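## Task

Move the yellow sponge from the desk onto the top of the low shelf marked with the sign REPAIRS. That shelf must not be shifted, every low shelf must still stand upright at the end, and the robot must neither topple nor finish leaning; any of these failing means the task fails.

## Robot and tools

ROBOT. A wheeled cart carrying a pan/tilt head camera and two arms, left_arm and right_arm, each with a wrist camera. The base drives forward/backward and turns; it cannot slide sideways. The cart spans x = -0.35 to 0.07 m and is 0.53 m wide (0.46 m above the 0.13 m wheels, front at x = 0.01). Each arm pans about a vertical axis at x = -0.060, y = +0.155 (left) or -0.155 m (right); the shoulder sits 0.03 m out from it, 0.89 m high. Links: upper arm 0.116, forearm 0.135, hand 0.162 m. A fixed-jaw tip reaches roughly 0.44 m from its pan axis and cannot go below about 0.54 m above the floor. Loose objects may occasionally be nudged by something else.

FRAMES. All positions in metres. Base frame: floor origin between the drive wheels, x ahead, y to the left, z up; left_hand and right_hand are reported here and mark the fixed jaw's tip (a held item sits toward the swinging jaw). Hand axes: z along the fingers, y from swinging to fixed jaw. Odometry frame equals the base frame at scene start; base_odometry only integrates wheel rotation (slip looks like motion, contact-induced turns are missed), heading in rad, left positive, -3.142 to 3.142.

move. One action plus optional cameras (list of head_camera, left_wrist_camera, right_wrist_camera, or all) and blocking. The action may contain:
- base: a single velocity command {x_m_s, turn_rad_s, for_s}, not a position. x_m_s is forward speed in m/s (negative reverses), magnitude 0.005 to 0.291 or 0; turn_rad_s is leftward yaw rate in rad/s (negative = right), 0.02 to 1.175 or 0; for_s is duration, 0.1 to 7.5 s. Omitted velocities are 0. Accelerations are 0.5 m/s2 and 2 rad/s2; if |x|/0.291 + |turn|/1.175 exceeds 1 both are scaled down. Distance is about speed times for_s; very small or near-maximum commands can undershoot, so check base_odometry.
- joints: one flat object keyed by joint name covering both arms and the head, each value an absolute angle in rad. Ranges (± is the done tolerance): head_pan_rad -3.2..3.2 ±0.02 (0 ahead, + left); head_tilt_rad -0.76..1.45 ±0.02 (0 level, + down); per arm: shoulder_pan -2.006..2.149 ±0.02, shoulder_lift -1.836..1.772 ±0.1, elbow_flex -1.773..1.58 ±0.07, wrist_flex -1.799..1.772 ±0.03, wrist_roll -2.816..2.978 ±0.02, gripper -0.03..1.944 ±0.03.
- speeds: same keys (not grippers), per-action top speed in rad/s, 0.08 to 4.71; defaults head 1.5, pan 1.4, lift and elbow 2, wrist_flex 1.6, wrist_roll 1.3.
blocking true (default) returns when everything has settled; false returns within ~0.5 s while motion continues. A later move overrides named joints; if it omits base, a running base velocity decays to rest ("stopped"). Unknown keys make a call invalid; out-of-range values are refused, and after a refusal or an unrequested stop the remaining move/wait/finished_scene calls of that reply are skipped. A move with no action just reports state and images.

JOINT GEOMETRY. Pan: 0 points left_arm left and right_arm right; positive is clockwise from above; forward is +1.571 (left) and -1.571 (right). Bend: lift, elbow, wrist all 0 gives upper arm up (tilted 0.24 rad out), forearm and fingers level; positive bends down, and the sum of the three is the finger angle below level (1.571 = straight down, needs the forearm no more than 0.20 rad above level). Roll: -1.522 closes jaws across the arm's vertical plane with fixed jaw on the left looking outward; 1.619 puts it on the right; 0.049 closes in the plane. Over furniture with level fingers keep the fixed jaw on the left, since the hand body then sticks up (~0.08 m) rather than down. Gripper: tips meet near 0, about 0.075 m apart at 1 and 0.106 m at 1.944; each jaw has an offset up to 0.025 rad. Commanding below contact squeezes; a firm grip reads off_target; -0.03 for thin items.

STOWING. Arms start folded and closed (robot 0.65 m wide). Stowed: pan -1.75 (left) / 1.75 (right), lift 0.05, elbow 1.35, wrist_flex -1.55, wrist_roll -1.52. Stow in two steps, wrists first, then the other three; unstow in reverse. Turning in place needs 0.44 m of free radius; turning or backing next to furniture can snag and tip the robot.

RESULTS. joint_status/base_status: done, moving, off_target (rested away from target: load sag, obstruction, or tripped motor), stopped, time_out (a joint move ends after at most 14 s, holds where it is), not_followed (self-collision check withheld arm targets; "joint command not followed"). Base "done (sent for a of b s)" only means the velocity was sent. on_its_own lists uncommanded motion. Motor temperatures: per arm, joints in joint_positions order then gripper. MOTOR HOT appears from 55 °C; at 70 °C a motor cuts out (JOINT FAULT / HAND FAULT, status limit_stop_at_motor_heat).

OTHER TOOLS. wait(seconds 0..10, cameras): lets time pass, returns early once earlier motions settle. stop(cameras): brakes all running motions. zoom_image(camera, region [x0,y0,x1,y1] pixels from top-left, at most 504 square) enlarges the latest image. finished_scene(scene: the current scene's number) ends the scene; the goal must hold unaided afterwards.

CAUTIONS. Loaded joints sag downward; correct the next target by the observed sag. Hand positions can be off by centimetres. A joint stuck over 0.30 rad (some jaws 0.09) from target for ~2 s trips; reset by waiting until steady and commanding 0.2 rad back from the reading. Lift limits: ~0.4 kg at full reach, ~0.7 kg near the pan axis. Holding loads or squeezing heats motors. Above ~3 rad/s a held item may be flung. Never let the arms collide or press on each other. Pulling on things in front can tip the robot. Avoid drops, releasing moving items, hitting furniture, hard pushes, knocking shelves over, and tilting the robot.

Each tool is called as name([rows], argument=value, ...), one row to a line, values as JSON.

## Session

move()

move(joints={"head_pan_rad":1.3,"head_tilt_rad":0.1}, cameras=["head_camera"])

move(joints={"head_pan_rad":2.6,"head_tilt_rad":0.1}, cameras=["head_camera"])

move(joints={"head_pan_rad":-1.3,"head_tilt_rad":0.1}, cameras=["head_camera"])

move(joints={"head_pan_rad":-2.6,"head_tilt_rad":0.1}, cameras=["head_camera"])

Scene clock: 0.00 s.
Motor temperatures (°C): left_arm=[33 34 33 33 35 29] | right_arm=[30 29 26 27 32 27]
base_odometry: x=+0.000 y=+0.000 heading=+0.000
base_status: not commanded
joint_positions: head_pan_rad=+0.000 head_tilt_rad=+0.000 left_arm_shoulder_pan_rad=+0.000 left_arm_shoulder_lift_rad=-1.704 left_arm_elbow_flex_rad=+1.478 left_arm_wrist_flex_rad=+0.984 left_arm_wrist_roll_rad=-0.001 left_arm_gripper_rad=+0.000 right_arm_shoulder_pan_rad=+0.001 right_arm_shoulder_lift_rad=-1.670 right_arm_elbow_flex_rad=+1.496 right_arm_wrist_flex_rad=+1.032 right_arm_wrist_roll_rad=+0.000 right_arm_gripper_rad=+0.000
joint_status: not commanded
left_hand: x=-0.0600 y=+0.3116 z=+0.8261 quat_wxyz=(+0.395, -0.918, +0.023, +0.010) (m; base frame)
right_hand: x=-0.0602 y=-0.3015 z=+0.8125 quat_wxyz=(+0.008, +0.023, +0.937, -0.348) (m; base frame)
pictures: head_camera, left_wrist_camera, right_wrist_camera
Images, in order (width x height): head_camera 644x476, left_wrist_camera 644x476, right_wrist_camera 644x476.

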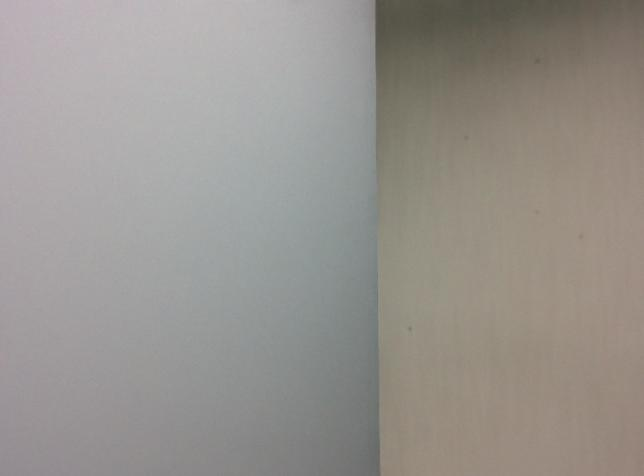

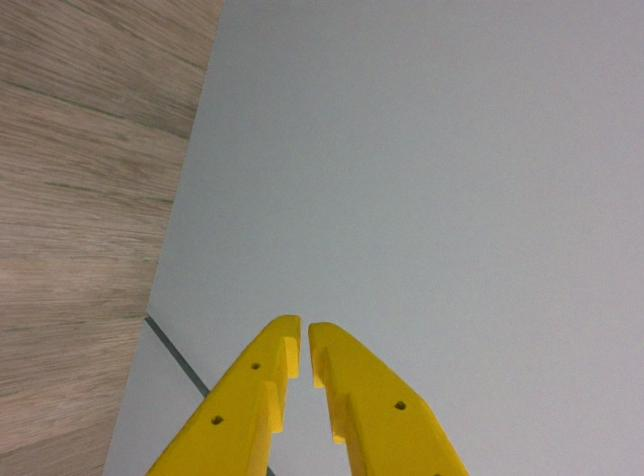

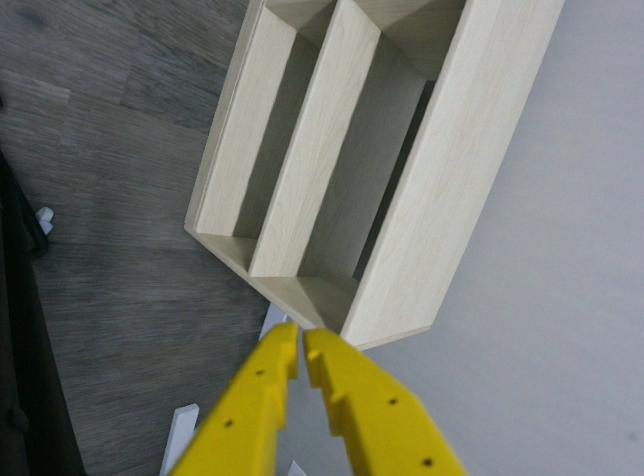

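Scene clock: 1.67 s.
move: done
base_odometry: x=+0.000 y=+0.000 heading=+0.000
base_status: not commanded
joint_positions: head_pan_rad=+1.290 head_tilt_rad=+0.091 left_arm_shoulder_pan_rad=+0.000 left_arm_shoulder_lift_rad=-1.704 left_arm_elbow_flex_rad=+1.478 left_arm_wrist_flex_rad=+0.984 left_arm_wrist_roll_rad=-0.001 left_arm_gripper_rad=+0.000 right_arm_shoulder_pan_rad=+0.001 right_arm_shoulder_lift_rad=-1.670 right_arm_elbow_flex_rad=+1.496 right_arm_wrist_flex_rad=+1.032 right_arm_wrist_roll_rad=+0.000 right_arm_gripper_rad=+0.000
joint_status: all done
left_hand: x=-0.0600 y=+0.3116 z=+0.8261 quat_wxyz=(+0.395, -0.918, +0.023, +0.010) (m; base frame)
right_hand: x=-0.0602 y=-0.3015 z=+0.8125 quat_wxyz=(+0.008, +0.023, +0.937, -0.348) (m; base frame)
pictures: head_camera
Images, in order (width x height): head_camera 644x476.

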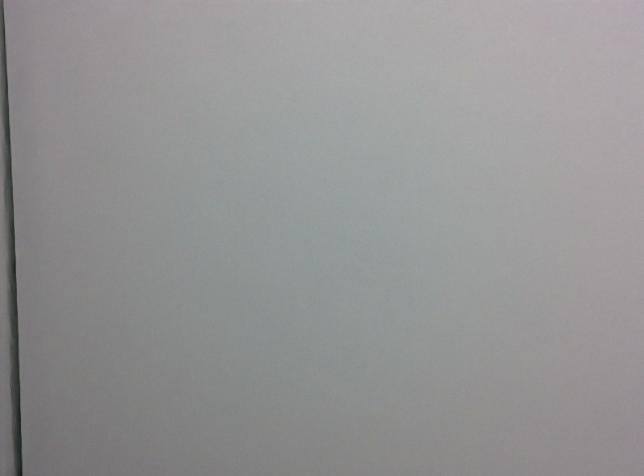

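Scene clock: 3.33 s.
move: done
base_odometry: x=+0.000 y=+0.000 heading=+0.000
base_status: not commanded
joint_positions: head_pan_rad=+2.589 head_tilt_rad=+0.091 left_arm_shoulder_pan_rad=+0.000 left_arm_shoulder_lift_rad=-1.704 left_arm_elbow_flex_rad=+1.478 left_arm_wrist_flex_rad=+0.984 left_arm_wrist_roll_rad=-0.001 left_arm_gripper_rad=+0.000 right_arm_shoulder_pan_rad=+0.001 right_arm_shoulder_lift_rad=-1.670 right_arm_elbow_flex_rad=+1.496 right_arm_wrist_flex_rad=+1.032 right_arm_wrist_roll_rad=+0.000 right_arm_gripper_rad=+0.000
joint_status: all done
left_hand: x=-0.0600 y=+0.3116 z=+0.8261 quat_wxyz=(+0.395, -0.918, +0.023, +0.010) (m; base frame)
right_hand: x=-0.0602 y=-0.3015 z=+0.8125 quat_wxyz=(+0.008, +0.023, +0.937, -0.348) (m; base frame)
pictures: head_camera
Images, in order (width x height): head_camera 644x476.

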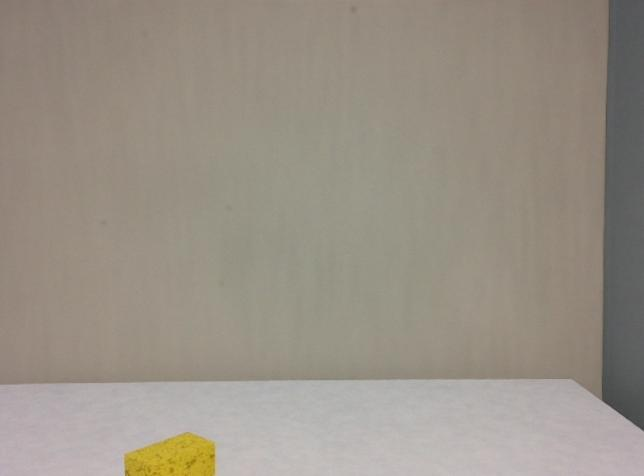

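Scene clock: 6.73 s.
move: done
base_odometry: x=+0.000 y=+0.000 heading=+0.000
base_status: not commanded
joint_positions: head_pan_rad=-1.290 head_tilt_rad=+0.091 left_arm_shoulder_pan_rad=+0.000 left_arm_shoulder_lift_rad=-1.704 left_arm_elbow_flex_rad=+1.478 left_arm_wrist_flex_rad=+0.984 left_arm_wrist_roll_rad=-0.001 left_arm_gripper_rad=+0.000 right_arm_shoulder_pan_rad=+0.001 right_arm_shoulder_lift_rad=-1.670 right_arm_elbow_flex_rad=+1.496 right_arm_wrist_flex_rad=+1.032 right_arm_wrist_roll_rad=+0.000 right_arm_gripper_rad=+0.000
joint_status: all done
left_hand: x=-0.0600 y=+0.3116 z=+0.8261 quat_wxyz=(+0.395, -0.918, +0.023, +0.010) (m; base frame)
right_hand: x=-0.0602 y=-0.3015 z=+0.8125 quat_wxyz=(+0.008, +0.023, +0.937, -0.348) (m; base frame)
pictures: head_camera
Images, in order (width x height): head_camera 644x476.

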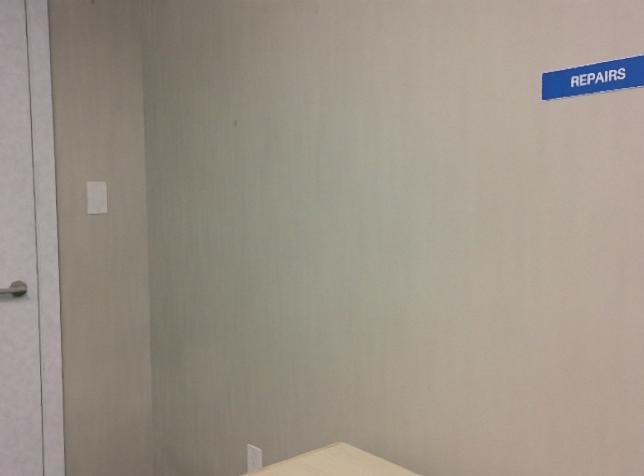

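Scene clock: 8.40 s.
move: done
base_odometry: x=+0.000 y=+0.000 heading=+0.000
base_status: not commanded
joint_positions: head_pan_rad=-2.591 head_tilt_rad=+0.091 left_arm_shoulder_pan_rad=+0.000 left_arm_shoulder_lift_rad=-1.704 left_arm_elbow_flex_rad=+1.478 left_arm_wrist_flex_rad=+0.984 left_arm_wrist_roll_rad=-0.001 left_arm_gripper_rad=+0.000 right_arm_shoulder_pan_rad=+0.001 right_arm_shoulder_lift_rad=-1.670 right_arm_elbow_flex_rad=+1.496 right_arm_wrist_flex_rad=+1.032 right_arm_wrist_roll_rad=+0.000 right_arm_gripper_rad=+0.000
joint_status: all done
left_hand: x=-0.0600 y=+0.3116 z=+0.8261 quat_wxyz=(+0.395, -0.918, +0.023, +0.010) (m; base frame)
right_hand: x=-0.0602 y=-0.3015 z=+0.8125 quat_wxyz=(+0.008, +0.023, +0.937, -0.348) (m; base frame)
pictures: head_camera
Images, in order (width x height): head_camera 644x476.

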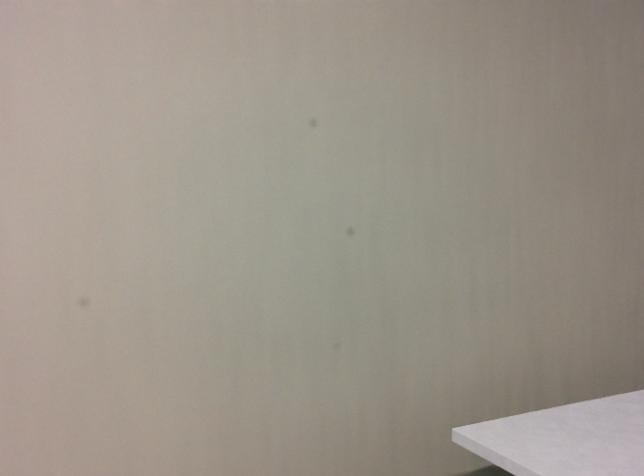

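move(joints={"head_pan_rad":-0.9,"head_tilt_rad":0.7}, cameras=["head_camera"])

move(joints={"head_pan_rad":-1.6,"head_tilt_rad":0.7}, cameras=["head_camera"])

move(joints={"head_pan_rad":-2.4,"head_tilt_rad":0.7}, cameras=["head_camera"])

move(joints={"head_pan_rad":-3.14,"head_tilt_rad":0.6}, cameras=["head_camera"])

move(joints={"head_pan_rad":2.3,"head_tilt_rad":0.7}, cameras=["head_camera"])

move(joints={"head_pan_rad":1.3,"head_tilt_rad":0.8}, cameras=["head_camera"])

move(joints={"head_pan_rad":0,"head_tilt_rad":0.7}, cameras=["head_camera"])

Scene clock: 27.67 s.
move: done
base_odometry: x=+0.000 y=+0.000 heading=+0.000
base_status: not commanded
joint_positions: head_pan_rad=-0.911 head_tilt_rad=+0.693 left_arm_shoulder_pan_rad=+0.000 left_arm_shoulder_lift_rad=-1.704 left_arm_elbow_flex_rad=+1.478 left_arm_wrist_flex_rad=+0.984 left_arm_wrist_roll_rad=-0.001 left_arm_gripper_rad=+0.000 right_arm_shoulder_pan_rad=+0.001 right_arm_shoulder_lift_rad=-1.670 right_arm_elbow_flex_rad=+1.496 right_arm_wrist_flex_rad=+1.032 right_arm_wrist_roll_rad=+0.000 right_arm_gripper_rad=+0.000
joint_status: all done
left_hand: x=-0.0600 y=+0.3116 z=+0.8261 quat_wxyz=(+0.395, -0.918, +0.023, +0.010) (m; base frame)
right_hand: x=-0.0602 y=-0.3015 z=+0.8125 quat_wxyz=(+0.008, +0.023, +0.937, -0.348) (m; base frame)
pictures: head_camera
Images, in order (width x height): head_camera 644x476.

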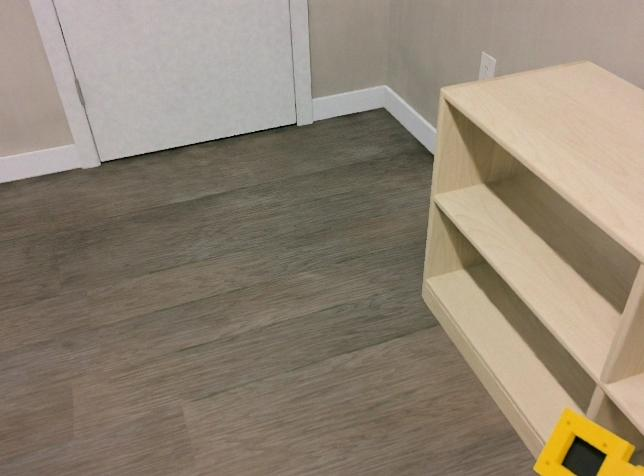

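Scene clock: 28.93 s.
move: done
base_odometry: x=+0.000 y=+0.000 heading=+0.000
base_status: not commanded
joint_positions: head_pan_rad=-1.591 head_tilt_rad=+0.693 left_arm_shoulder_pan_rad=+0.000 left_arm_shoulder_lift_rad=-1.704 left_arm_elbow_flex_rad=+1.478 left_arm_wrist_flex_rad=+0.984 left_arm_wrist_roll_rad=-0.001 left_arm_gripper_rad=+0.000 right_arm_shoulder_pan_rad=+0.001 right_arm_shoulder_lift_rad=-1.670 right_arm_elbow_flex_rad=+1.496 right_arm_wrist_flex_rad=+1.032 right_arm_wrist_roll_rad=+0.000 right_arm_gripper_rad=+0.000
joint_status: all done
left_hand: x=-0.0600 y=+0.3116 z=+0.8261 quat_wxyz=(+0.395, -0.918, +0.023, +0.010) (m; base frame)
right_hand: x=-0.0602 y=-0.3015 z=+0.8125 quat_wxyz=(+0.008, +0.023, +0.937, -0.348) (m; base frame)
pictures: head_camera
Images, in order (width x height): head_camera 644x476.

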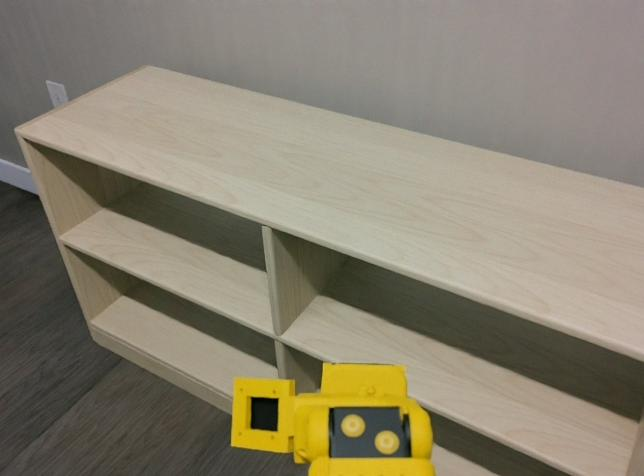

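Scene clock: 30.27 s.
move: done
base_odometry: x=+0.000 y=+0.000 heading=+0.000
base_status: not commanded
joint_positions: head_pan_rad=-2.391 head_tilt_rad=+0.693 left_arm_shoulder_pan_rad=+0.000 left_arm_shoulder_lift_rad=-1.704 left_arm_elbow_flex_rad=+1.478 left_arm_wrist_flex_rad=+0.984 left_arm_wrist_roll_rad=-0.001 left_arm_gripper_rad=+0.000 right_arm_shoulder_pan_rad=+0.001 right_arm_shoulder_lift_rad=-1.670 right_arm_elbow_flex_rad=+1.496 right_arm_wrist_flex_rad=+1.032 right_arm_wrist_roll_rad=+0.000 right_arm_gripper_rad=+0.000
joint_status: all done
left_hand: x=-0.0600 y=+0.3116 z=+0.8261 quat_wxyz=(+0.395, -0.918, +0.023, +0.010) (m; base frame)
right_hand: x=-0.0602 y=-0.3015 z=+0.8125 quat_wxyz=(+0.008, +0.023, +0.937, -0.348) (m; base frame)
pictures: head_camera
Images, in order (width x height): head_camera 644x476.

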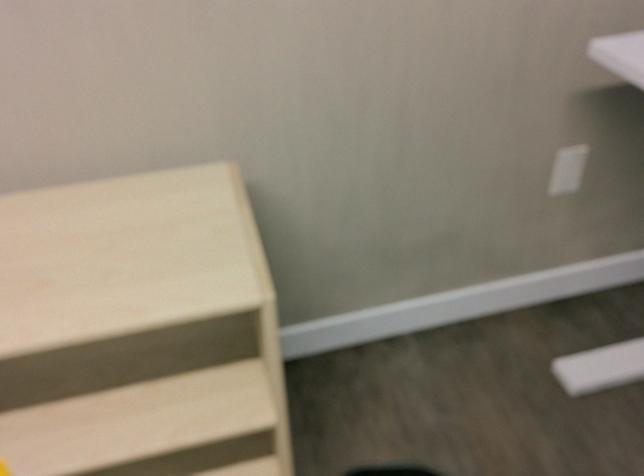

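Scene clock: 31.57 s.
move: done
base_odometry: x=+0.000 y=+0.000 heading=+0.000
base_status: not commanded
joint_positions: head_pan_rad=-3.131 head_tilt_rad=+0.613 left_arm_shoulder_pan_rad=+0.000 left_arm_shoulder_lift_rad=-1.704 left_arm_elbow_flex_rad=+1.478 left_arm_wrist_flex_rad=+0.984 left_arm_wrist_roll_rad=-0.001 left_arm_gripper_rad=+0.000 right_arm_shoulder_pan_rad=+0.001 right_arm_shoulder_lift_rad=-1.670 right_arm_elbow_flex_rad=+1.496 right_arm_wrist_flex_rad=+1.032 right_arm_wrist_roll_rad=+0.000 right_arm_gripper_rad=+0.000
joint_status: all done
left_hand: x=-0.0600 y=+0.3116 z=+0.8261 quat_wxyz=(+0.395, -0.918, +0.023, +0.010) (m; base frame)
right_hand: x=-0.0602 y=-0.3015 z=+0.8125 quat_wxyz=(+0.008, +0.023, +0.937, -0.348) (m; base frame)
pictures: head_camera
Images, in order (width x height): head_camera 644x476.

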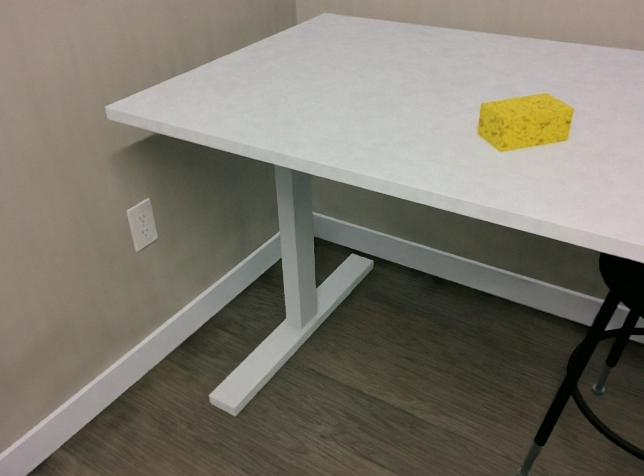

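Scene clock: 36.00 s.
move: done
base_odometry: x=+0.000 y=+0.000 heading=+0.000
base_status: not commanded
joint_positions: head_pan_rad=+2.289 head_tilt_rad=+0.693 left_arm_shoulder_pan_rad=+0.000 left_arm_shoulder_lift_rad=-1.704 left_arm_elbow_flex_rad=+1.478 left_arm_wrist_flex_rad=+0.984 left_arm_wrist_roll_rad=-0.001 left_arm_gripper_rad=+0.000 right_arm_shoulder_pan_rad=+0.001 right_arm_shoulder_lift_rad=-1.670 right_arm_elbow_flex_rad=+1.496 right_arm_wrist_flex_rad=+1.032 right_arm_wrist_roll_rad=+0.000 right_arm_gripper_rad=+0.000
joint_status: all done
left_hand: x=-0.0600 y=+0.3116 z=+0.8261 quat_wxyz=(+0.395, -0.918, +0.023, +0.010) (m; base frame)
right_hand: x=-0.0602 y=-0.3015 z=+0.8125 quat_wxyz=(+0.008, +0.023, +0.937, -0.348) (m; base frame)
pictures: head_camera
Images, in order (width x height): head_camera 644x476.

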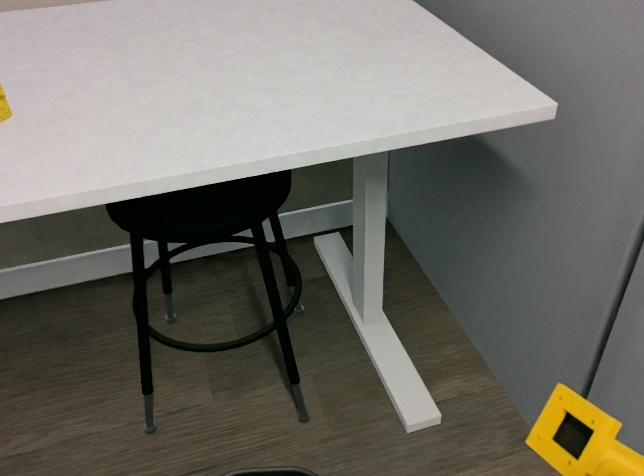

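Scene clock: 37.47 s.
move: done
base_odometry: x=+0.000 y=+0.000 heading=+0.000
base_status: not commanded
joint_positions: head_pan_rad=+1.310 head_tilt_rad=+0.794 left_arm_shoulder_pan_rad=+0.000 left_arm_shoulder_lift_rad=-1.704 left_arm_elbow_flex_rad=+1.478 left_arm_wrist_flex_rad=+0.984 left_arm_wrist_roll_rad=-0.001 left_arm_gripper_rad=+0.000 right_arm_shoulder_pan_rad=+0.001 right_arm_shoulder_lift_rad=-1.670 right_arm_elbow_flex_rad=+1.496 right_arm_wrist_flex_rad=+1.032 right_arm_wrist_roll_rad=+0.000 right_arm_gripper_rad=+0.000
joint_status: all done
left_hand: x=-0.0600 y=+0.3116 z=+0.8261 quat_wxyz=(+0.395, -0.918, +0.023, +0.010) (m; base frame)
right_hand: x=-0.0602 y=-0.3015 z=+0.8125 quat_wxyz=(+0.008, +0.023, +0.937, -0.348) (m; base frame)
pictures: head_camera
Images, in order (width x height): head_camera 644x476.

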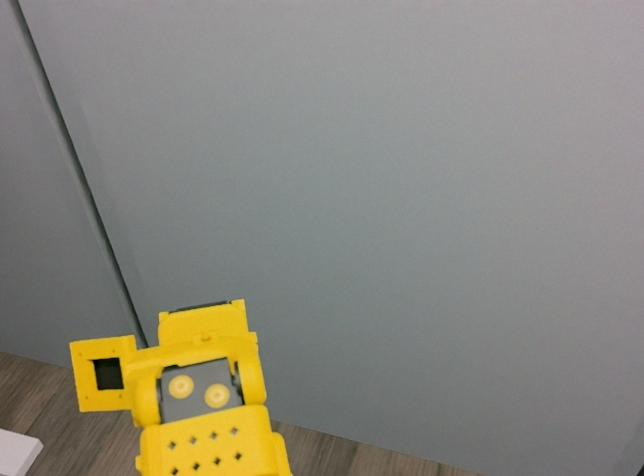

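Scene clock: 39.13 s.
move: done
base_odometry: x=+0.000 y=+0.000 heading=+0.000
base_status: not commanded
joint_positions: head_pan_rad=+0.009 head_tilt_rad=+0.713 left_arm_shoulder_pan_rad=+0.000 left_arm_shoulder_lift_rad=-1.704 left_arm_elbow_flex_rad=+1.478 left_arm_wrist_flex_rad=+0.984 left_arm_wrist_roll_rad=-0.001 left_arm_gripper_rad=+0.000 right_arm_shoulder_pan_rad=+0.001 right_arm_shoulder_lift_rad=-1.670 right_arm_elbow_flex_rad=+1.496 right_arm_wrist_flex_rad=+1.032 right_arm_wrist_roll_rad=+0.000 right_arm_gripper_rad=+0.000
joint_status: all done
left_hand: x=-0.0600 y=+0.3116 z=+0.8261 quat_wxyz=(+0.395, -0.918, +0.023, +0.010) (m; base frame)
right_hand: x=-0.0602 y=-0.3015 z=+0.8125 quat_wxyz=(+0.008, +0.023, +0.937, -0.348) (m; base frame)
pictures: head_camera
Images, in order (width x height): head_camera 644x476.

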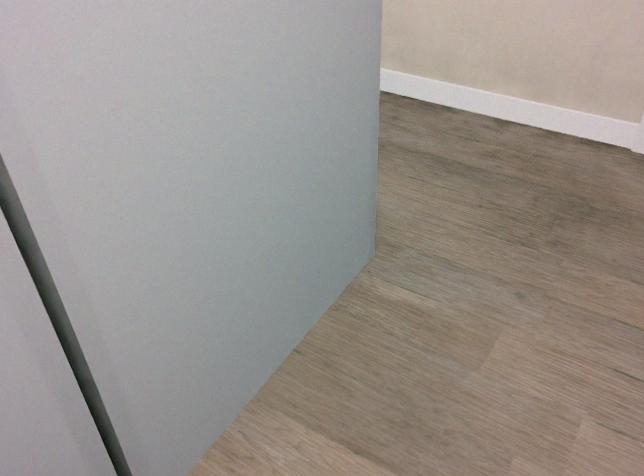

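move(base={"turn_rad_s":0.6,"for_s":4.37}, joints={"head_pan_rad":0,"head_tilt_rad":0.7}, cameras=["all"])

Scene clock: 67.40 s.
move: done
base_odometry: x=-0.001 y=+0.000 heading=+2.619
base_status: done (sent for 4.37 of 4.37 s)
joint_positions: head_pan_rad=+0.009 head_tilt_rad=+0.713 left_arm_shoulder_pan_rad=-0.004 left_arm_shoulder_lift_rad=-1.704 left_arm_elbow_flex_rad=+1.478 left_arm_wrist_flex_rad=+0.984 left_arm_wrist_roll_rad=-0.001 left_arm_gripper_rad=+0.000 right_arm_shoulder_pan_rad=-0.002 right_arm_shoulder_lift_rad=-1.670 right_arm_elbow_flex_rad=+1.496 right_arm_wrist_flex_rad=+1.032 right_arm_wrist_roll_rad=+0.000 right_arm_gripper_rad=+0.000
joint_status: all done
left_hand: x=-0.0607 y=+0.3116 z=+0.8261 quat_wxyz=(+0.395, -0.918, +0.021, +0.011) (m; base frame)
right_hand: x=-0.0597 y=-0.3015 z=+0.8125 quat_wxyz=(+0.009, +0.022, +0.937, -0.348) (m; base frame)
pictures: head_camera, left_wrist_camera, right_wrist_camera
Images, in order (width x height): head_camera 644x476, left_wrist_camera 644x476, right_wrist_camera 644x476.

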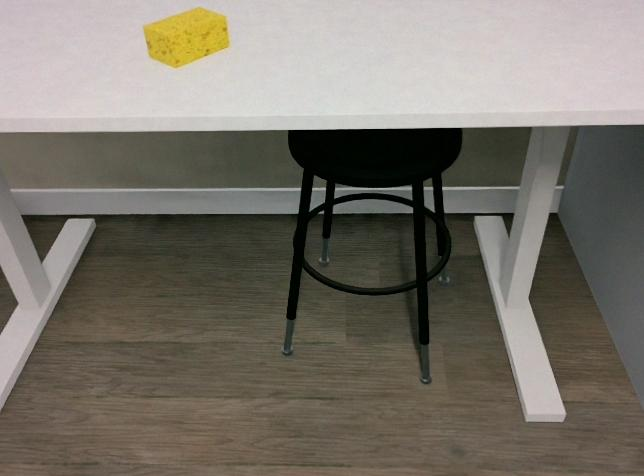

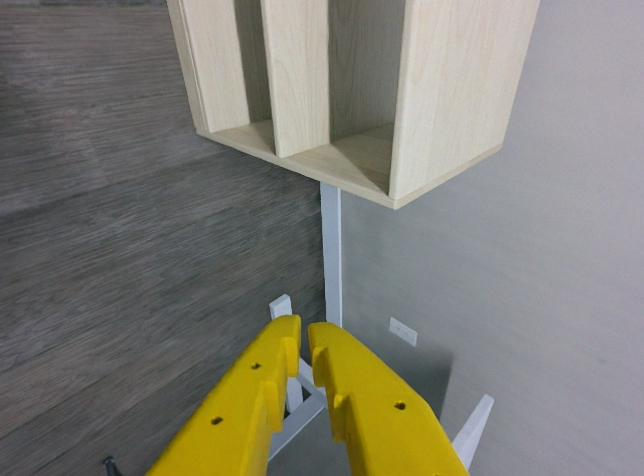

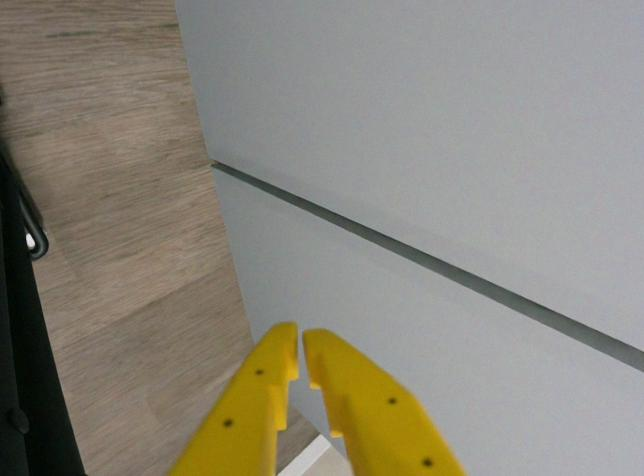

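move(joints={"left_arm_shoulder_lift_rad":-0.3,"left_arm_elbow_flex_rad":0.3})

move(joints={"left_arm_shoulder_pan_rad":1.571,"left_arm_wrist_flex_rad":1.1,"left_arm_gripper_rad":1.0,"left_arm_wrist_roll_rad":-1.52}, base={"x_m_s":0.15,"for_s":2.0}, cameras=["all"])

Scene clock: 90.87 s.
move: done
base_odometry: x=-0.001 y=+0.000 heading=+2.619
base_status: not commanded
joint_positions: head_pan_rad=+0.009 head_tilt_rad=+0.713 left_arm_shoulder_pan_rad=-0.004 left_arm_shoulder_lift_rad=-0.299 left_arm_elbow_flex_rad=+0.336 left_arm_wrist_flex_rad=+0.984 left_arm_wrist_roll_rad=-0.001 left_arm_gripper_rad=+0.000 right_arm_shoulder_pan_rad=-0.002 right_arm_shoulder_lift_rad=-1.670 right_arm_elbow_flex_rad=+1.496 right_arm_wrist_flex_rad=+1.032 right_arm_wrist_roll_rad=+0.000 right_arm_gripper_rad=+0.000
joint_status: all done
left_hand: x=-0.0610 y=+0.3911 z=+0.8689 quat_wxyz=(+0.271, -0.962, +0.022, +0.007) (m; base frame)
right_hand: x=-0.0597 y=-0.3015 z=+0.8125 quat_wxyz=(+0.009, +0.022, +0.937, -0.348) (m; base frame)
pictures: none

Scene clock: 93.73 s.
move: done
base_odometry: x=-0.262 y=+0.149 heading=+2.622
base_status: done (sent for 2 of 2 s)
joint_positions: head_pan_rad=+0.009 head_tilt_rad=+0.713 left_arm_shoulder_pan_rad=+1.563 left_arm_shoulder_lift_rad=-0.299 left_arm_elbow_flex_rad=+0.335 left_arm_wrist_flex_rad=+1.097 left_arm_wrist_roll_rad=-1.515 left_arm_gripper_rad=+0.992 right_arm_shoulder_pan_rad=+0.000 right_arm_shoulder_lift_rad=-1.670 right_arm_elbow_flex_rad=+1.496 right_arm_wrist_flex_rad=+1.032 right_arm_wrist_roll_rad=+0.000 right_arm_gripper_rad=+0.000
joint_status: all done
left_hand: x=+0.1667 y=+0.1644 z=+0.8646 quat_wxyz=(+0.217, -0.007, +0.976, +0.000) (m; base frame)
right_hand: x=-0.0600 y=-0.3015 z=+0.8125 quat_wxyz=(+0.009, +0.023, +0.937, -0.348) (m; base frame)
pictures: head_camera, left_wrist_camera, right_wrist_camera
Images, in order (width x height): head_camera 644x476, left_wrist_camera 644x476, right_wrist_camera 644x476.

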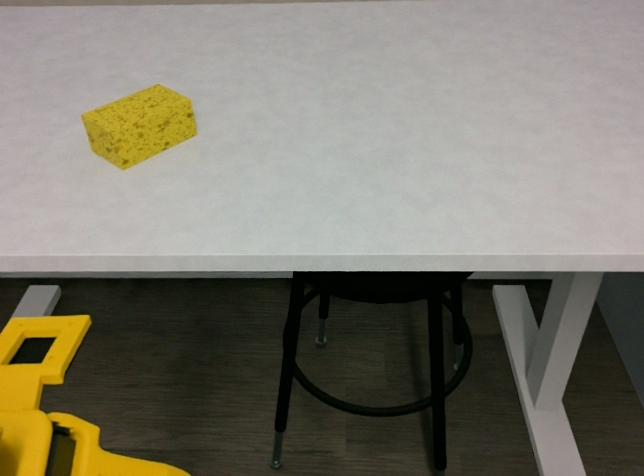

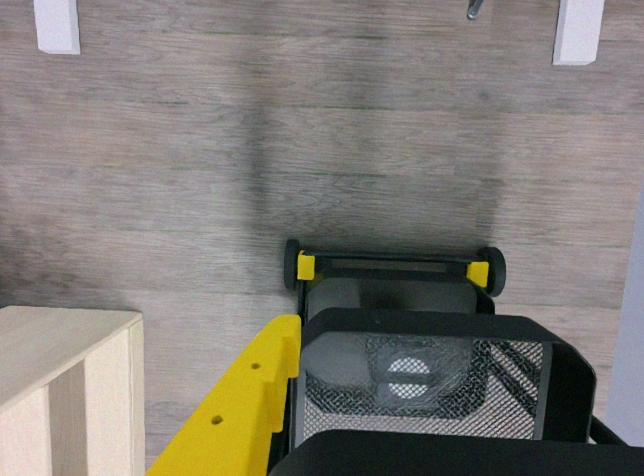

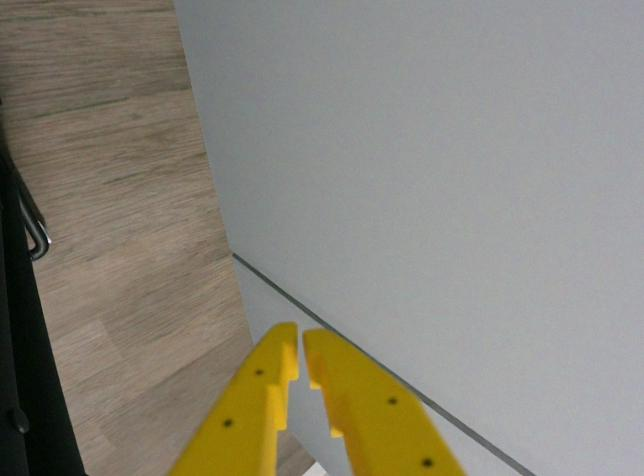

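move(base={"x_m_s":0.15,"for_s":2.0}, joints={"head_tilt_rad":0.95,"head_pan_rad":0.3}, cameras=["head_camera","left_wrist_camera"])

Scene clock: 136.03 s.
move: done
base_odometry: x=-0.522 y=+0.298 heading=+2.621
base_status: done (sent for 2 of 2 s)
joint_positions: head_pan_rad=+0.290 head_tilt_rad=+0.944 left_arm_shoulder_pan_rad=+1.563 left_arm_shoulder_lift_rad=-0.299 left_arm_elbow_flex_rad=+0.335 left_arm_wrist_flex_rad=+1.097 left_arm_wrist_roll_rad=-1.515 left_arm_gripper_rad=+0.992 right_arm_shoulder_pan_rad=+0.004 right_arm_shoulder_lift_rad=-1.670 right_arm_elbow_flex_rad=+1.496 right_arm_wrist_flex_rad=+1.032 right_arm_wrist_roll_rad=+0.000 right_arm_gripper_rad=+0.000
joint_status: all done
left_hand: x=+0.1667 y=+0.1644 z=+0.8646 quat_wxyz=(+0.217, -0.007, +0.976, +0.000) (m; base frame)
right_hand: x=-0.0606 y=-0.3015 z=+0.8125 quat_wxyz=(+0.008, +0.025, +0.937, -0.348) (m; base frame)
pictures: head_camera, left_wrist_camera
Images, in order (width x height): head_camera 644x476, left_wrist_camera 644x476.

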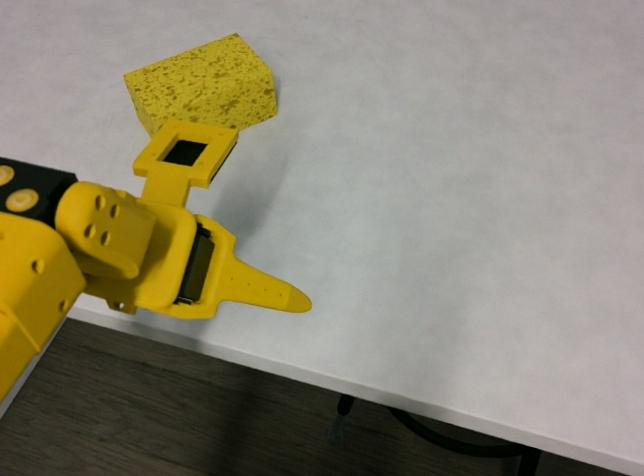

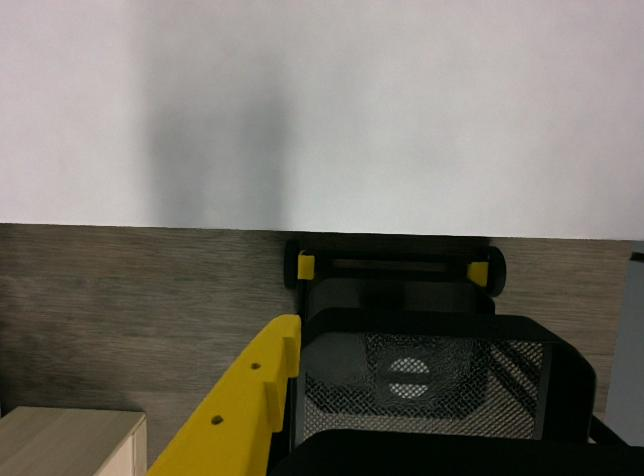

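move(base={"x_m_s":-0.15,"for_s":2.0})

move(base={"turn_rad_s":0.4,"for_s":1.0})

move(base={"x_m_s":0.15,"for_s":2.4})

move(base={"turn_rad_s":-0.4,"for_s":1.0}, cameras=["head_camera","left_wrist_camera"])

Scene clock: 168.63 s.
move: done
base_odometry: x=-0.262 y=+0.149 heading=+2.621
base_status: done (sent for 2 of 2 s)
joint_positions: head_pan_rad=+0.290 head_tilt_rad=+0.944 left_arm_shoulder_pan_rad=+1.563 left_arm_shoulder_lift_rad=-0.299 left_arm_elbow_flex_rad=+0.335 left_arm_wrist_flex_rad=+1.097 left_arm_wrist_roll_rad=-1.515 left_arm_gripper_rad=+0.992 right_arm_shoulder_pan_rad=-0.002 right_arm_shoulder_lift_rad=-1.670 right_arm_elbow_flex_rad=+1.496 right_arm_wrist_flex_rad=+1.032 right_arm_wrist_roll_rad=+0.000 right_arm_gripper_rad=+0.000
joint_status: not commanded
left_hand: x=+0.1667 y=+0.1644 z=+0.8646 quat_wxyz=(+0.217, -0.007, +0.976, +0.000) (m; base frame)
right_hand: x=-0.0597 y=-0.3015 z=+0.8125 quat_wxyz=(+0.009, +0.022, +0.937, -0.348) (m; base frame)
pictures: none

Scene clock: 170.27 s.
move: done
base_odometry: x=-0.261 y=+0.149 heading=+3.021
base_status: done (sent for 1 of 1 s)
joint_positions: head_pan_rad=+0.290 head_tilt_rad=+0.944 left_arm_shoulder_pan_rad=+1.565 left_arm_shoulder_lift_rad=-0.299 left_arm_elbow_flex_rad=+0.335 left_arm_wrist_flex_rad=+1.097 left_arm_wrist_roll_rad=-1.515 left_arm_gripper_rad=+0.992 right_arm_shoulder_pan_rad=+0.004 right_arm_shoulder_lift_rad=-1.670 right_arm_elbow_flex_rad=+1.496 right_arm_wrist_flex_rad=+1.032 right_arm_wrist_roll_rad=+0.000 right_arm_gripper_rad=+0.000
joint_status: not commanded
left_hand: x=+0.1667 y=+0.1641 z=+0.8646 quat_wxyz=(+0.217, -0.007, +0.976, +0.000) (m; base frame)
right_hand: x=-0.0606 y=-0.3015 z=+0.8125 quat_wxyz=(+0.008, +0.025, +0.937, -0.348) (m; base frame)
pictures: none

Scene clock: 173.53 s.
move: done
base_odometry: x=-0.619 y=+0.192 heading=+3.022
base_status: done (sent for 2.4 of 2.4 s)
joint_positions: head_pan_rad=+0.290 head_tilt_rad=+0.944 left_arm_shoulder_pan_rad=+1.565 left_arm_shoulder_lift_rad=-0.299 left_arm_elbow_flex_rad=+0.335 left_arm_wrist_flex_rad=+1.097 left_arm_wrist_roll_rad=-1.515 left_arm_gripper_rad=+0.992 right_arm_shoulder_pan_rad=+0.003 right_arm_shoulder_lift_rad=-1.670 right_arm_elbow_flex_rad=+1.496 right_arm_wrist_flex_rad=+1.032 right_arm_wrist_roll_rad=+0.000 right_arm_gripper_rad=+0.000
joint_status: not commanded
left_hand: x=+0.1667 y=+0.1641 z=+0.8646 quat_wxyz=(+0.217, -0.007, +0.976, +0.000) (m; base frame)
right_hand: x=-0.0604 y=-0.3015 z=+0.8125 quat_wxyz=(+0.008, +0.024, +0.937, -0.348) (m; base frame)
pictures: none

Scene clock: 175.13 s.
move: done
base_odometry: x=-0.619 y=+0.191 heading=+2.619
base_status: done (sent for 1 of 1 s)
joint_positions: head_pan_rad=+0.290 head_tilt_rad=+0.944 left_arm_shoulder_pan_rad=+1.571 left_arm_shoulder_lift_rad=-0.299 left_arm_elbow_flex_rad=+0.335 left_arm_wrist_flex_rad=+1.097 left_arm_wrist_roll_rad=-1.515 left_arm_gripper_rad=+0.992 right_arm_shoulder_pan_rad=+0.003 right_arm_shoulder_lift_rad=-1.670 right_arm_elbow_flex_rad=+1.496 right_arm_wrist_flex_rad=+1.032 right_arm_wrist_roll_rad=+0.000 right_arm_gripper_rad=+0.000
joint_status: not commanded
left_hand: x=+0.1668 y=+0.1627 z=+0.8646 quat_wxyz=(+0.217, -0.004, +0.976, -0.001) (m; base frame)
right_hand: x=-0.0604 y=-0.3015 z=+0.8125 quat_wxyz=(+0.008, +0.024, +0.937, -0.348) (m; base frame)
pictures: head_camera, left_wrist_camera
Images, in order (width x height): head_camera 644x476, left_wrist_camera 644x476.

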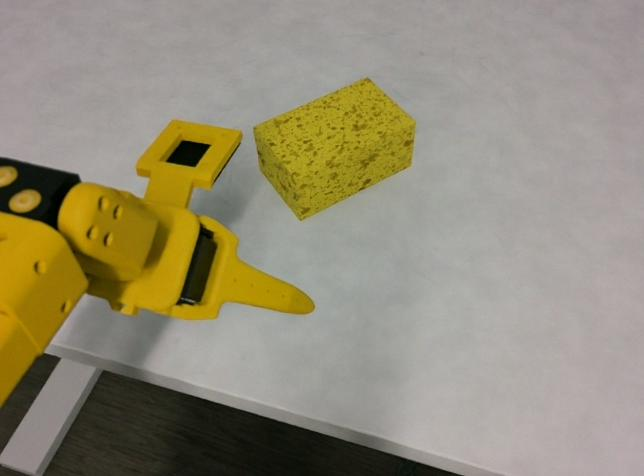

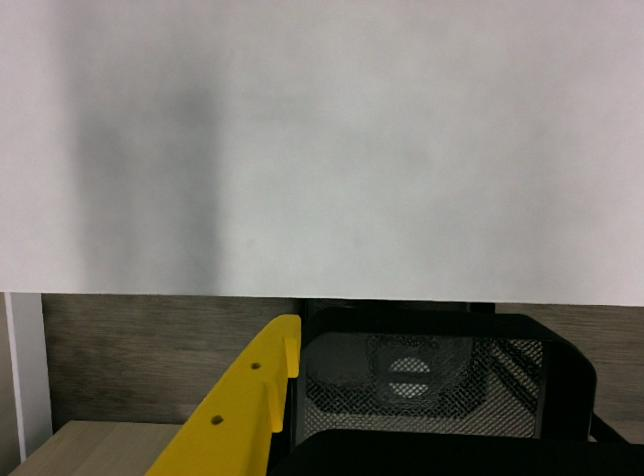

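move(joints={"left_arm_shoulder_lift_rad":0.6,"left_arm_elbow_flex_rad":-0.6,"left_arm_wrist_flex_rad":1.2,"left_arm_wrist_roll_rad":1.05,"left_arm_shoulder_pan_rad":1.72,"left_arm_gripper_rad":1.9})

move(base={"x_m_s":0.1,"for_s":1.0}, joints={"head_pan_rad":0.3,"head_tilt_rad":1.0}, cameras=["head_camera","left_wrist_camera"])

Scene clock: 210.93 s.
move: done
base_odometry: x=-0.619 y=+0.191 heading=+2.619
base_status: not commanded
joint_positions: head_pan_rad=+0.290 head_tilt_rad=+0.944 left_arm_shoulder_pan_rad=+1.714 left_arm_shoulder_lift_rad=+0.611 left_arm_elbow_flex_rad=-0.567 left_arm_wrist_flex_rad=+1.197 left_arm_wrist_roll_rad=+1.045 left_arm_gripper_rad=+1.891 right_arm_shoulder_pan_rad=+0.003 right_arm_shoulder_lift_rad=-1.670 right_arm_elbow_flex_rad=+1.496 right_arm_wrist_flex_rad=+1.032 right_arm_wrist_roll_rad=+0.000 right_arm_gripper_rad=+0.000
joint_status: all done
left_hand: x=+0.2370 y=+0.1053 z=+0.8162 quat_wxyz=(+0.035, -0.924, +0.346, -0.160) (m; base frame)
right_hand: x=-0.0604 y=-0.3015 z=+0.8125 quat_wxyz=(+0.008, +0.024, +0.937, -0.348) (m; base frame)
pictures: none

Scene clock: 212.83 s.
move: done
base_odometry: x=-0.706 y=+0.242 heading=+2.618
base_status: done (sent for 1 of 1 s)
joint_positions: head_pan_rad=+0.290 head_tilt_rad=+0.994 left_arm_shoulder_pan_rad=+1.714 left_arm_shoulder_lift_rad=+0.611 left_arm_elbow_flex_rad=-0.567 left_arm_wrist_flex_rad=+1.197 left_arm_wrist_roll_rad=+1.045 left_arm_gripper_rad=+1.891 right_arm_shoulder_pan_rad=+0.000 right_arm_shoulder_lift_rad=-1.670 right_arm_elbow_flex_rad=+1.496 right_arm_wrist_flex_rad=+1.032 right_arm_wrist_roll_rad=+0.000 right_arm_gripper_rad=+0.000
joint_status: all done
left_hand: x=+0.2370 y=+0.1053 z=+0.8162 quat_wxyz=(+0.035, -0.924, +0.346, -0.160) (m; base frame)
right_hand: x=-0.0600 y=-0.3015 z=+0.8125 quat_wxyz=(+0.009, +0.023, +0.937, -0.348) (m; base frame)
pictures: head_camera, left_wrist_camera
Images, in order (width x height): head_camera 644x476, left_wrist_camera 644x476.

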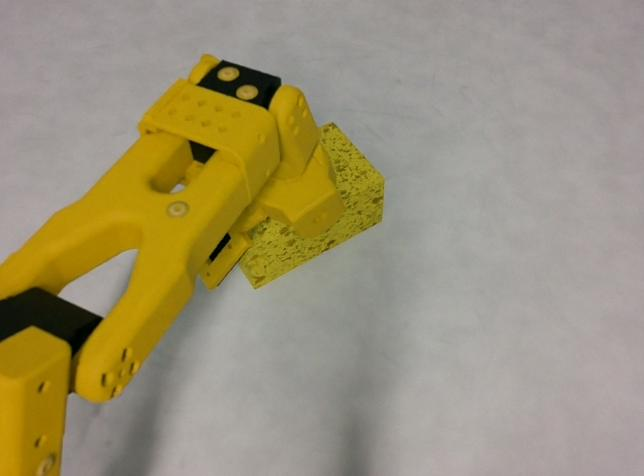

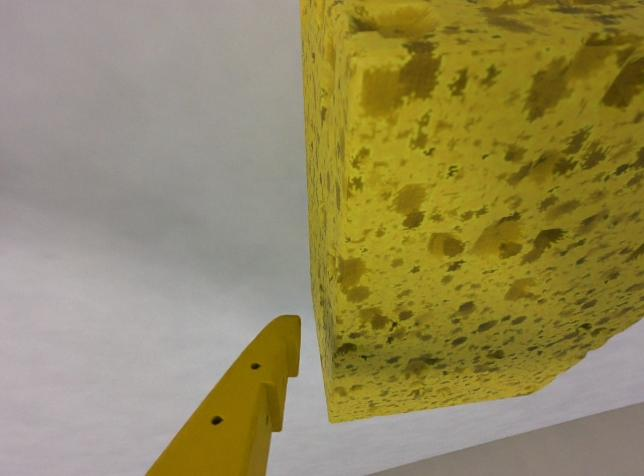

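move(joints={"left_arm_shoulder_lift_rad":1.0,"left_arm_elbow_flex_rad":-1.0}, speeds={"left_arm_shoulder_lift_rad":0.5,"left_arm_elbow_flex_rad":0.5}, cameras=["head_camera","left_wrist_camera"])

Scene clock: 232.10 s.
move: done
base_odometry: x=-0.706 y=+0.242 heading=+2.618
base_status: not commanded
joint_positions: head_pan_rad=+0.290 head_tilt_rad=+0.994 left_arm_shoulder_pan_rad=+1.718 left_arm_shoulder_lift_rad=+1.015 left_arm_elbow_flex_rad=-0.966 left_arm_wrist_flex_rad=+1.198 left_arm_wrist_roll_rad=+1.045 left_arm_gripper_rad=+1.891 right_arm_shoulder_pan_rad=+0.000 right_arm_shoulder_lift_rad=-1.670 right_arm_elbow_flex_rad=+1.496 right_arm_wrist_flex_rad=+1.032 right_arm_wrist_roll_rad=+0.000 right_arm_gripper_rad=+0.000
joint_status: all done
left_hand: x=+0.2584 y=+0.1007 z=+0.7748 quat_wxyz=(+0.034, -0.923, +0.348, -0.157) (m; base frame)
right_hand: x=-0.0600 y=-0.3015 z=+0.8125 quat_wxyz=(+0.009, +0.023, +0.937, -0.348) (m; base frame)
pictures: head_camera, left_wrist_camera
Images, in order (width x height): head_camera 644x476, left_wrist_camera 644x476.

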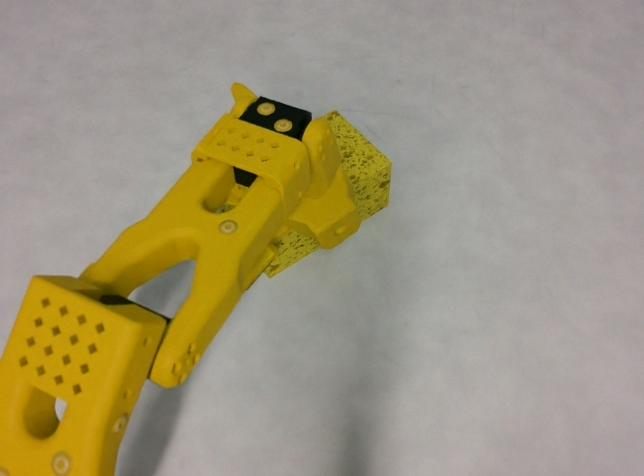

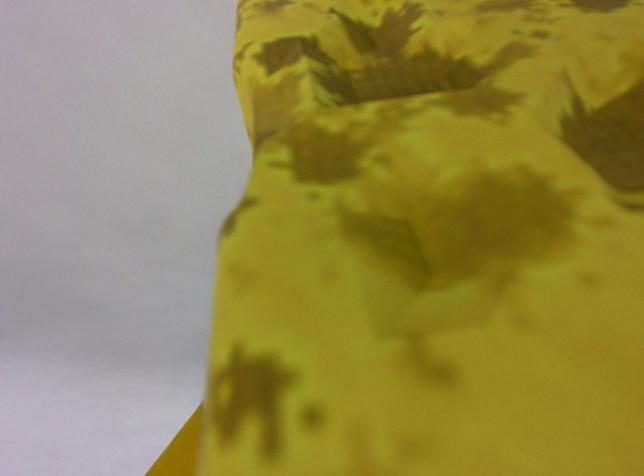

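move(joints={"left_arm_shoulder_lift_rad":0.3,"left_arm_elbow_flex_rad":-0.4,"left_arm_wrist_flex_rad":1.5})

move(base={"x_m_s":0.05,"for_s":0.4}, cameras=["head_camera","left_wrist_camera"])

Scene clock: 254.57 s.
move: done
base_odometry: x=-0.706 y=+0.242 heading=+2.618
base_status: not commanded
joint_positions: head_pan_rad=+0.290 head_tilt_rad=+0.994 left_arm_shoulder_pan_rad=+1.717 left_arm_shoulder_lift_rad=+0.356 left_arm_elbow_flex_rad=-0.400 left_arm_wrist_flex_rad=+1.501 left_arm_wrist_roll_rad=+1.053 left_arm_gripper_rad=+1.891 right_arm_shoulder_pan_rad=+0.000 right_arm_shoulder_lift_rad=-1.670 right_arm_elbow_flex_rad=+1.496 right_arm_wrist_flex_rad=+1.032 right_arm_wrist_roll_rad=+0.000 right_arm_gripper_rad=+0.000
joint_status: all done
left_hand: x=+0.1810 y=+0.1125 z=+0.8408 quat_wxyz=(+0.012, -0.936, +0.348, -0.055) (m; base frame)
right_hand: x=-0.0600 y=-0.3015 z=+0.8125 quat_wxyz=(+0.009, +0.023, +0.937, -0.348) (m; base frame)
pictures: none

Scene clock: 255.67 s.
move: done
base_odometry: x=-0.723 y=+0.252 heading=+2.618
base_status: done (sent for 0.4 of 0.4 s)
joint_positions: head_pan_rad=+0.290 head_tilt_rad=+0.994 left_arm_shoulder_pan_rad=+1.717 left_arm_shoulder_lift_rad=+0.355 left_arm_elbow_flex_rad=-0.400 left_arm_wrist_flex_rad=+1.501 left_arm_wrist_roll_rad=+1.053 left_arm_gripper_rad=+1.891 right_arm_shoulder_pan_rad=+0.001 right_arm_shoulder_lift_rad=-1.670 right_arm_elbow_flex_rad=+1.496 right_arm_wrist_flex_rad=+1.032 right_arm_wrist_roll_rad=+0.000 right_arm_gripper_rad=+0.000
joint_status: not commanded
left_hand: x=+0.1811 y=+0.1125 z=+0.8411 quat_wxyz=(+0.012, -0.936, +0.348, -0.056) (m; base frame)
right_hand: x=-0.0602 y=-0.3015 z=+0.8125 quat_wxyz=(+0.008, +0.023, +0.937, -0.348) (m; base frame)
pictures: head_camera, left_wrist_camera
Images, in order (width x height): head_camera 644x476, left_wrist_camera 644x476.

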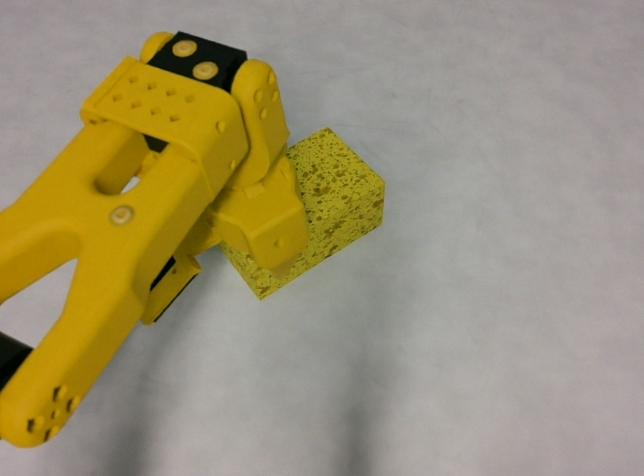

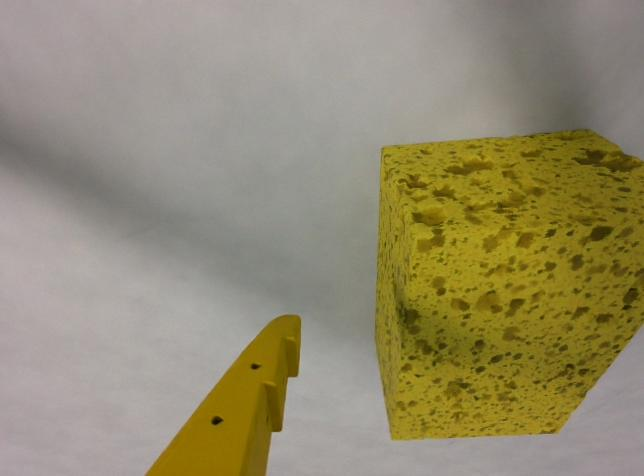

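move(joints={"left_arm_shoulder_lift_rad":0.9,"left_arm_elbow_flex_rad":-1.13,"left_arm_wrist_flex_rad":1.7,"left_arm_wrist_roll_rad":1.1,"left_arm_shoulder_pan_rad":1.7}, speeds={"left_arm_shoulder_lift_rad":0.8,"left_arm_elbow_flex_rad":0.8}, cameras=["head_camera","left_wrist_camera"])

Scene clock: 271.23 s.
move: done
base_odometry: x=-0.723 y=+0.252 heading=+2.618
base_status: not commanded
joint_positions: head_pan_rad=+0.290 head_tilt_rad=+0.994 left_arm_shoulder_pan_rad=+1.700 left_arm_shoulder_lift_rad=+0.912 left_arm_elbow_flex_rad=-1.099 left_arm_wrist_flex_rad=+1.692 left_arm_wrist_roll_rad=+1.095 left_arm_gripper_rad=+1.891 right_arm_shoulder_pan_rad=+0.001 right_arm_shoulder_lift_rad=-1.670 right_arm_elbow_flex_rad=+1.496 right_arm_wrist_flex_rad=+1.032 right_arm_wrist_roll_rad=+0.000 right_arm_gripper_rad=+0.000
joint_status: all done
left_hand: x=+0.2117 y=+0.1126 z=+0.8106 quat_wxyz=(+0.006, -0.947, +0.321, -0.032) (m; base frame)
right_hand: x=-0.0602 y=-0.3015 z=+0.8125 quat_wxyz=(+0.008, +0.023, +0.937, -0.348) (m; base frame)
pictures: head_camera, left_wrist_camera
Images, in order (width x height): head_camera 644x476, left_wrist_camera 644x476.

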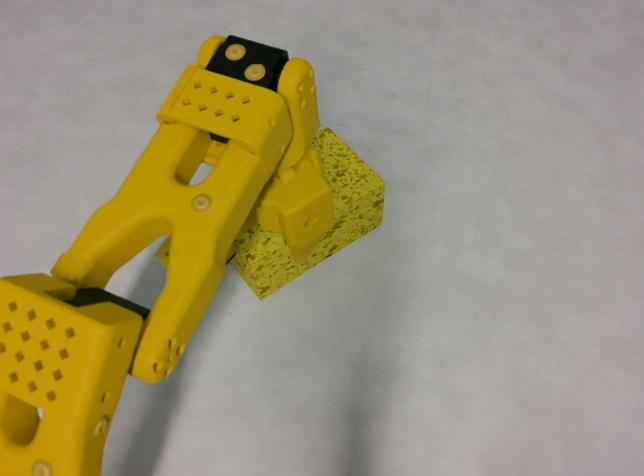

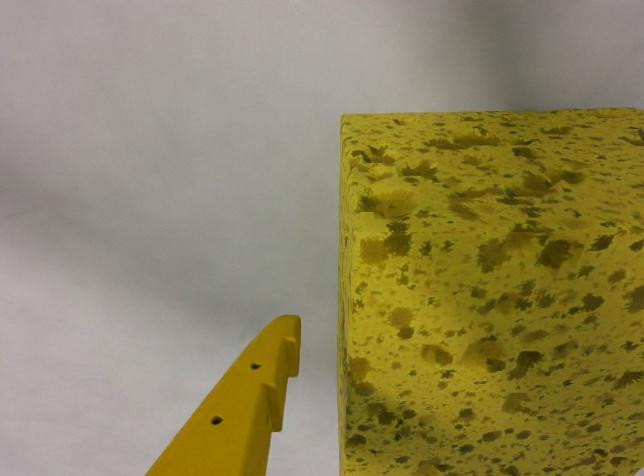

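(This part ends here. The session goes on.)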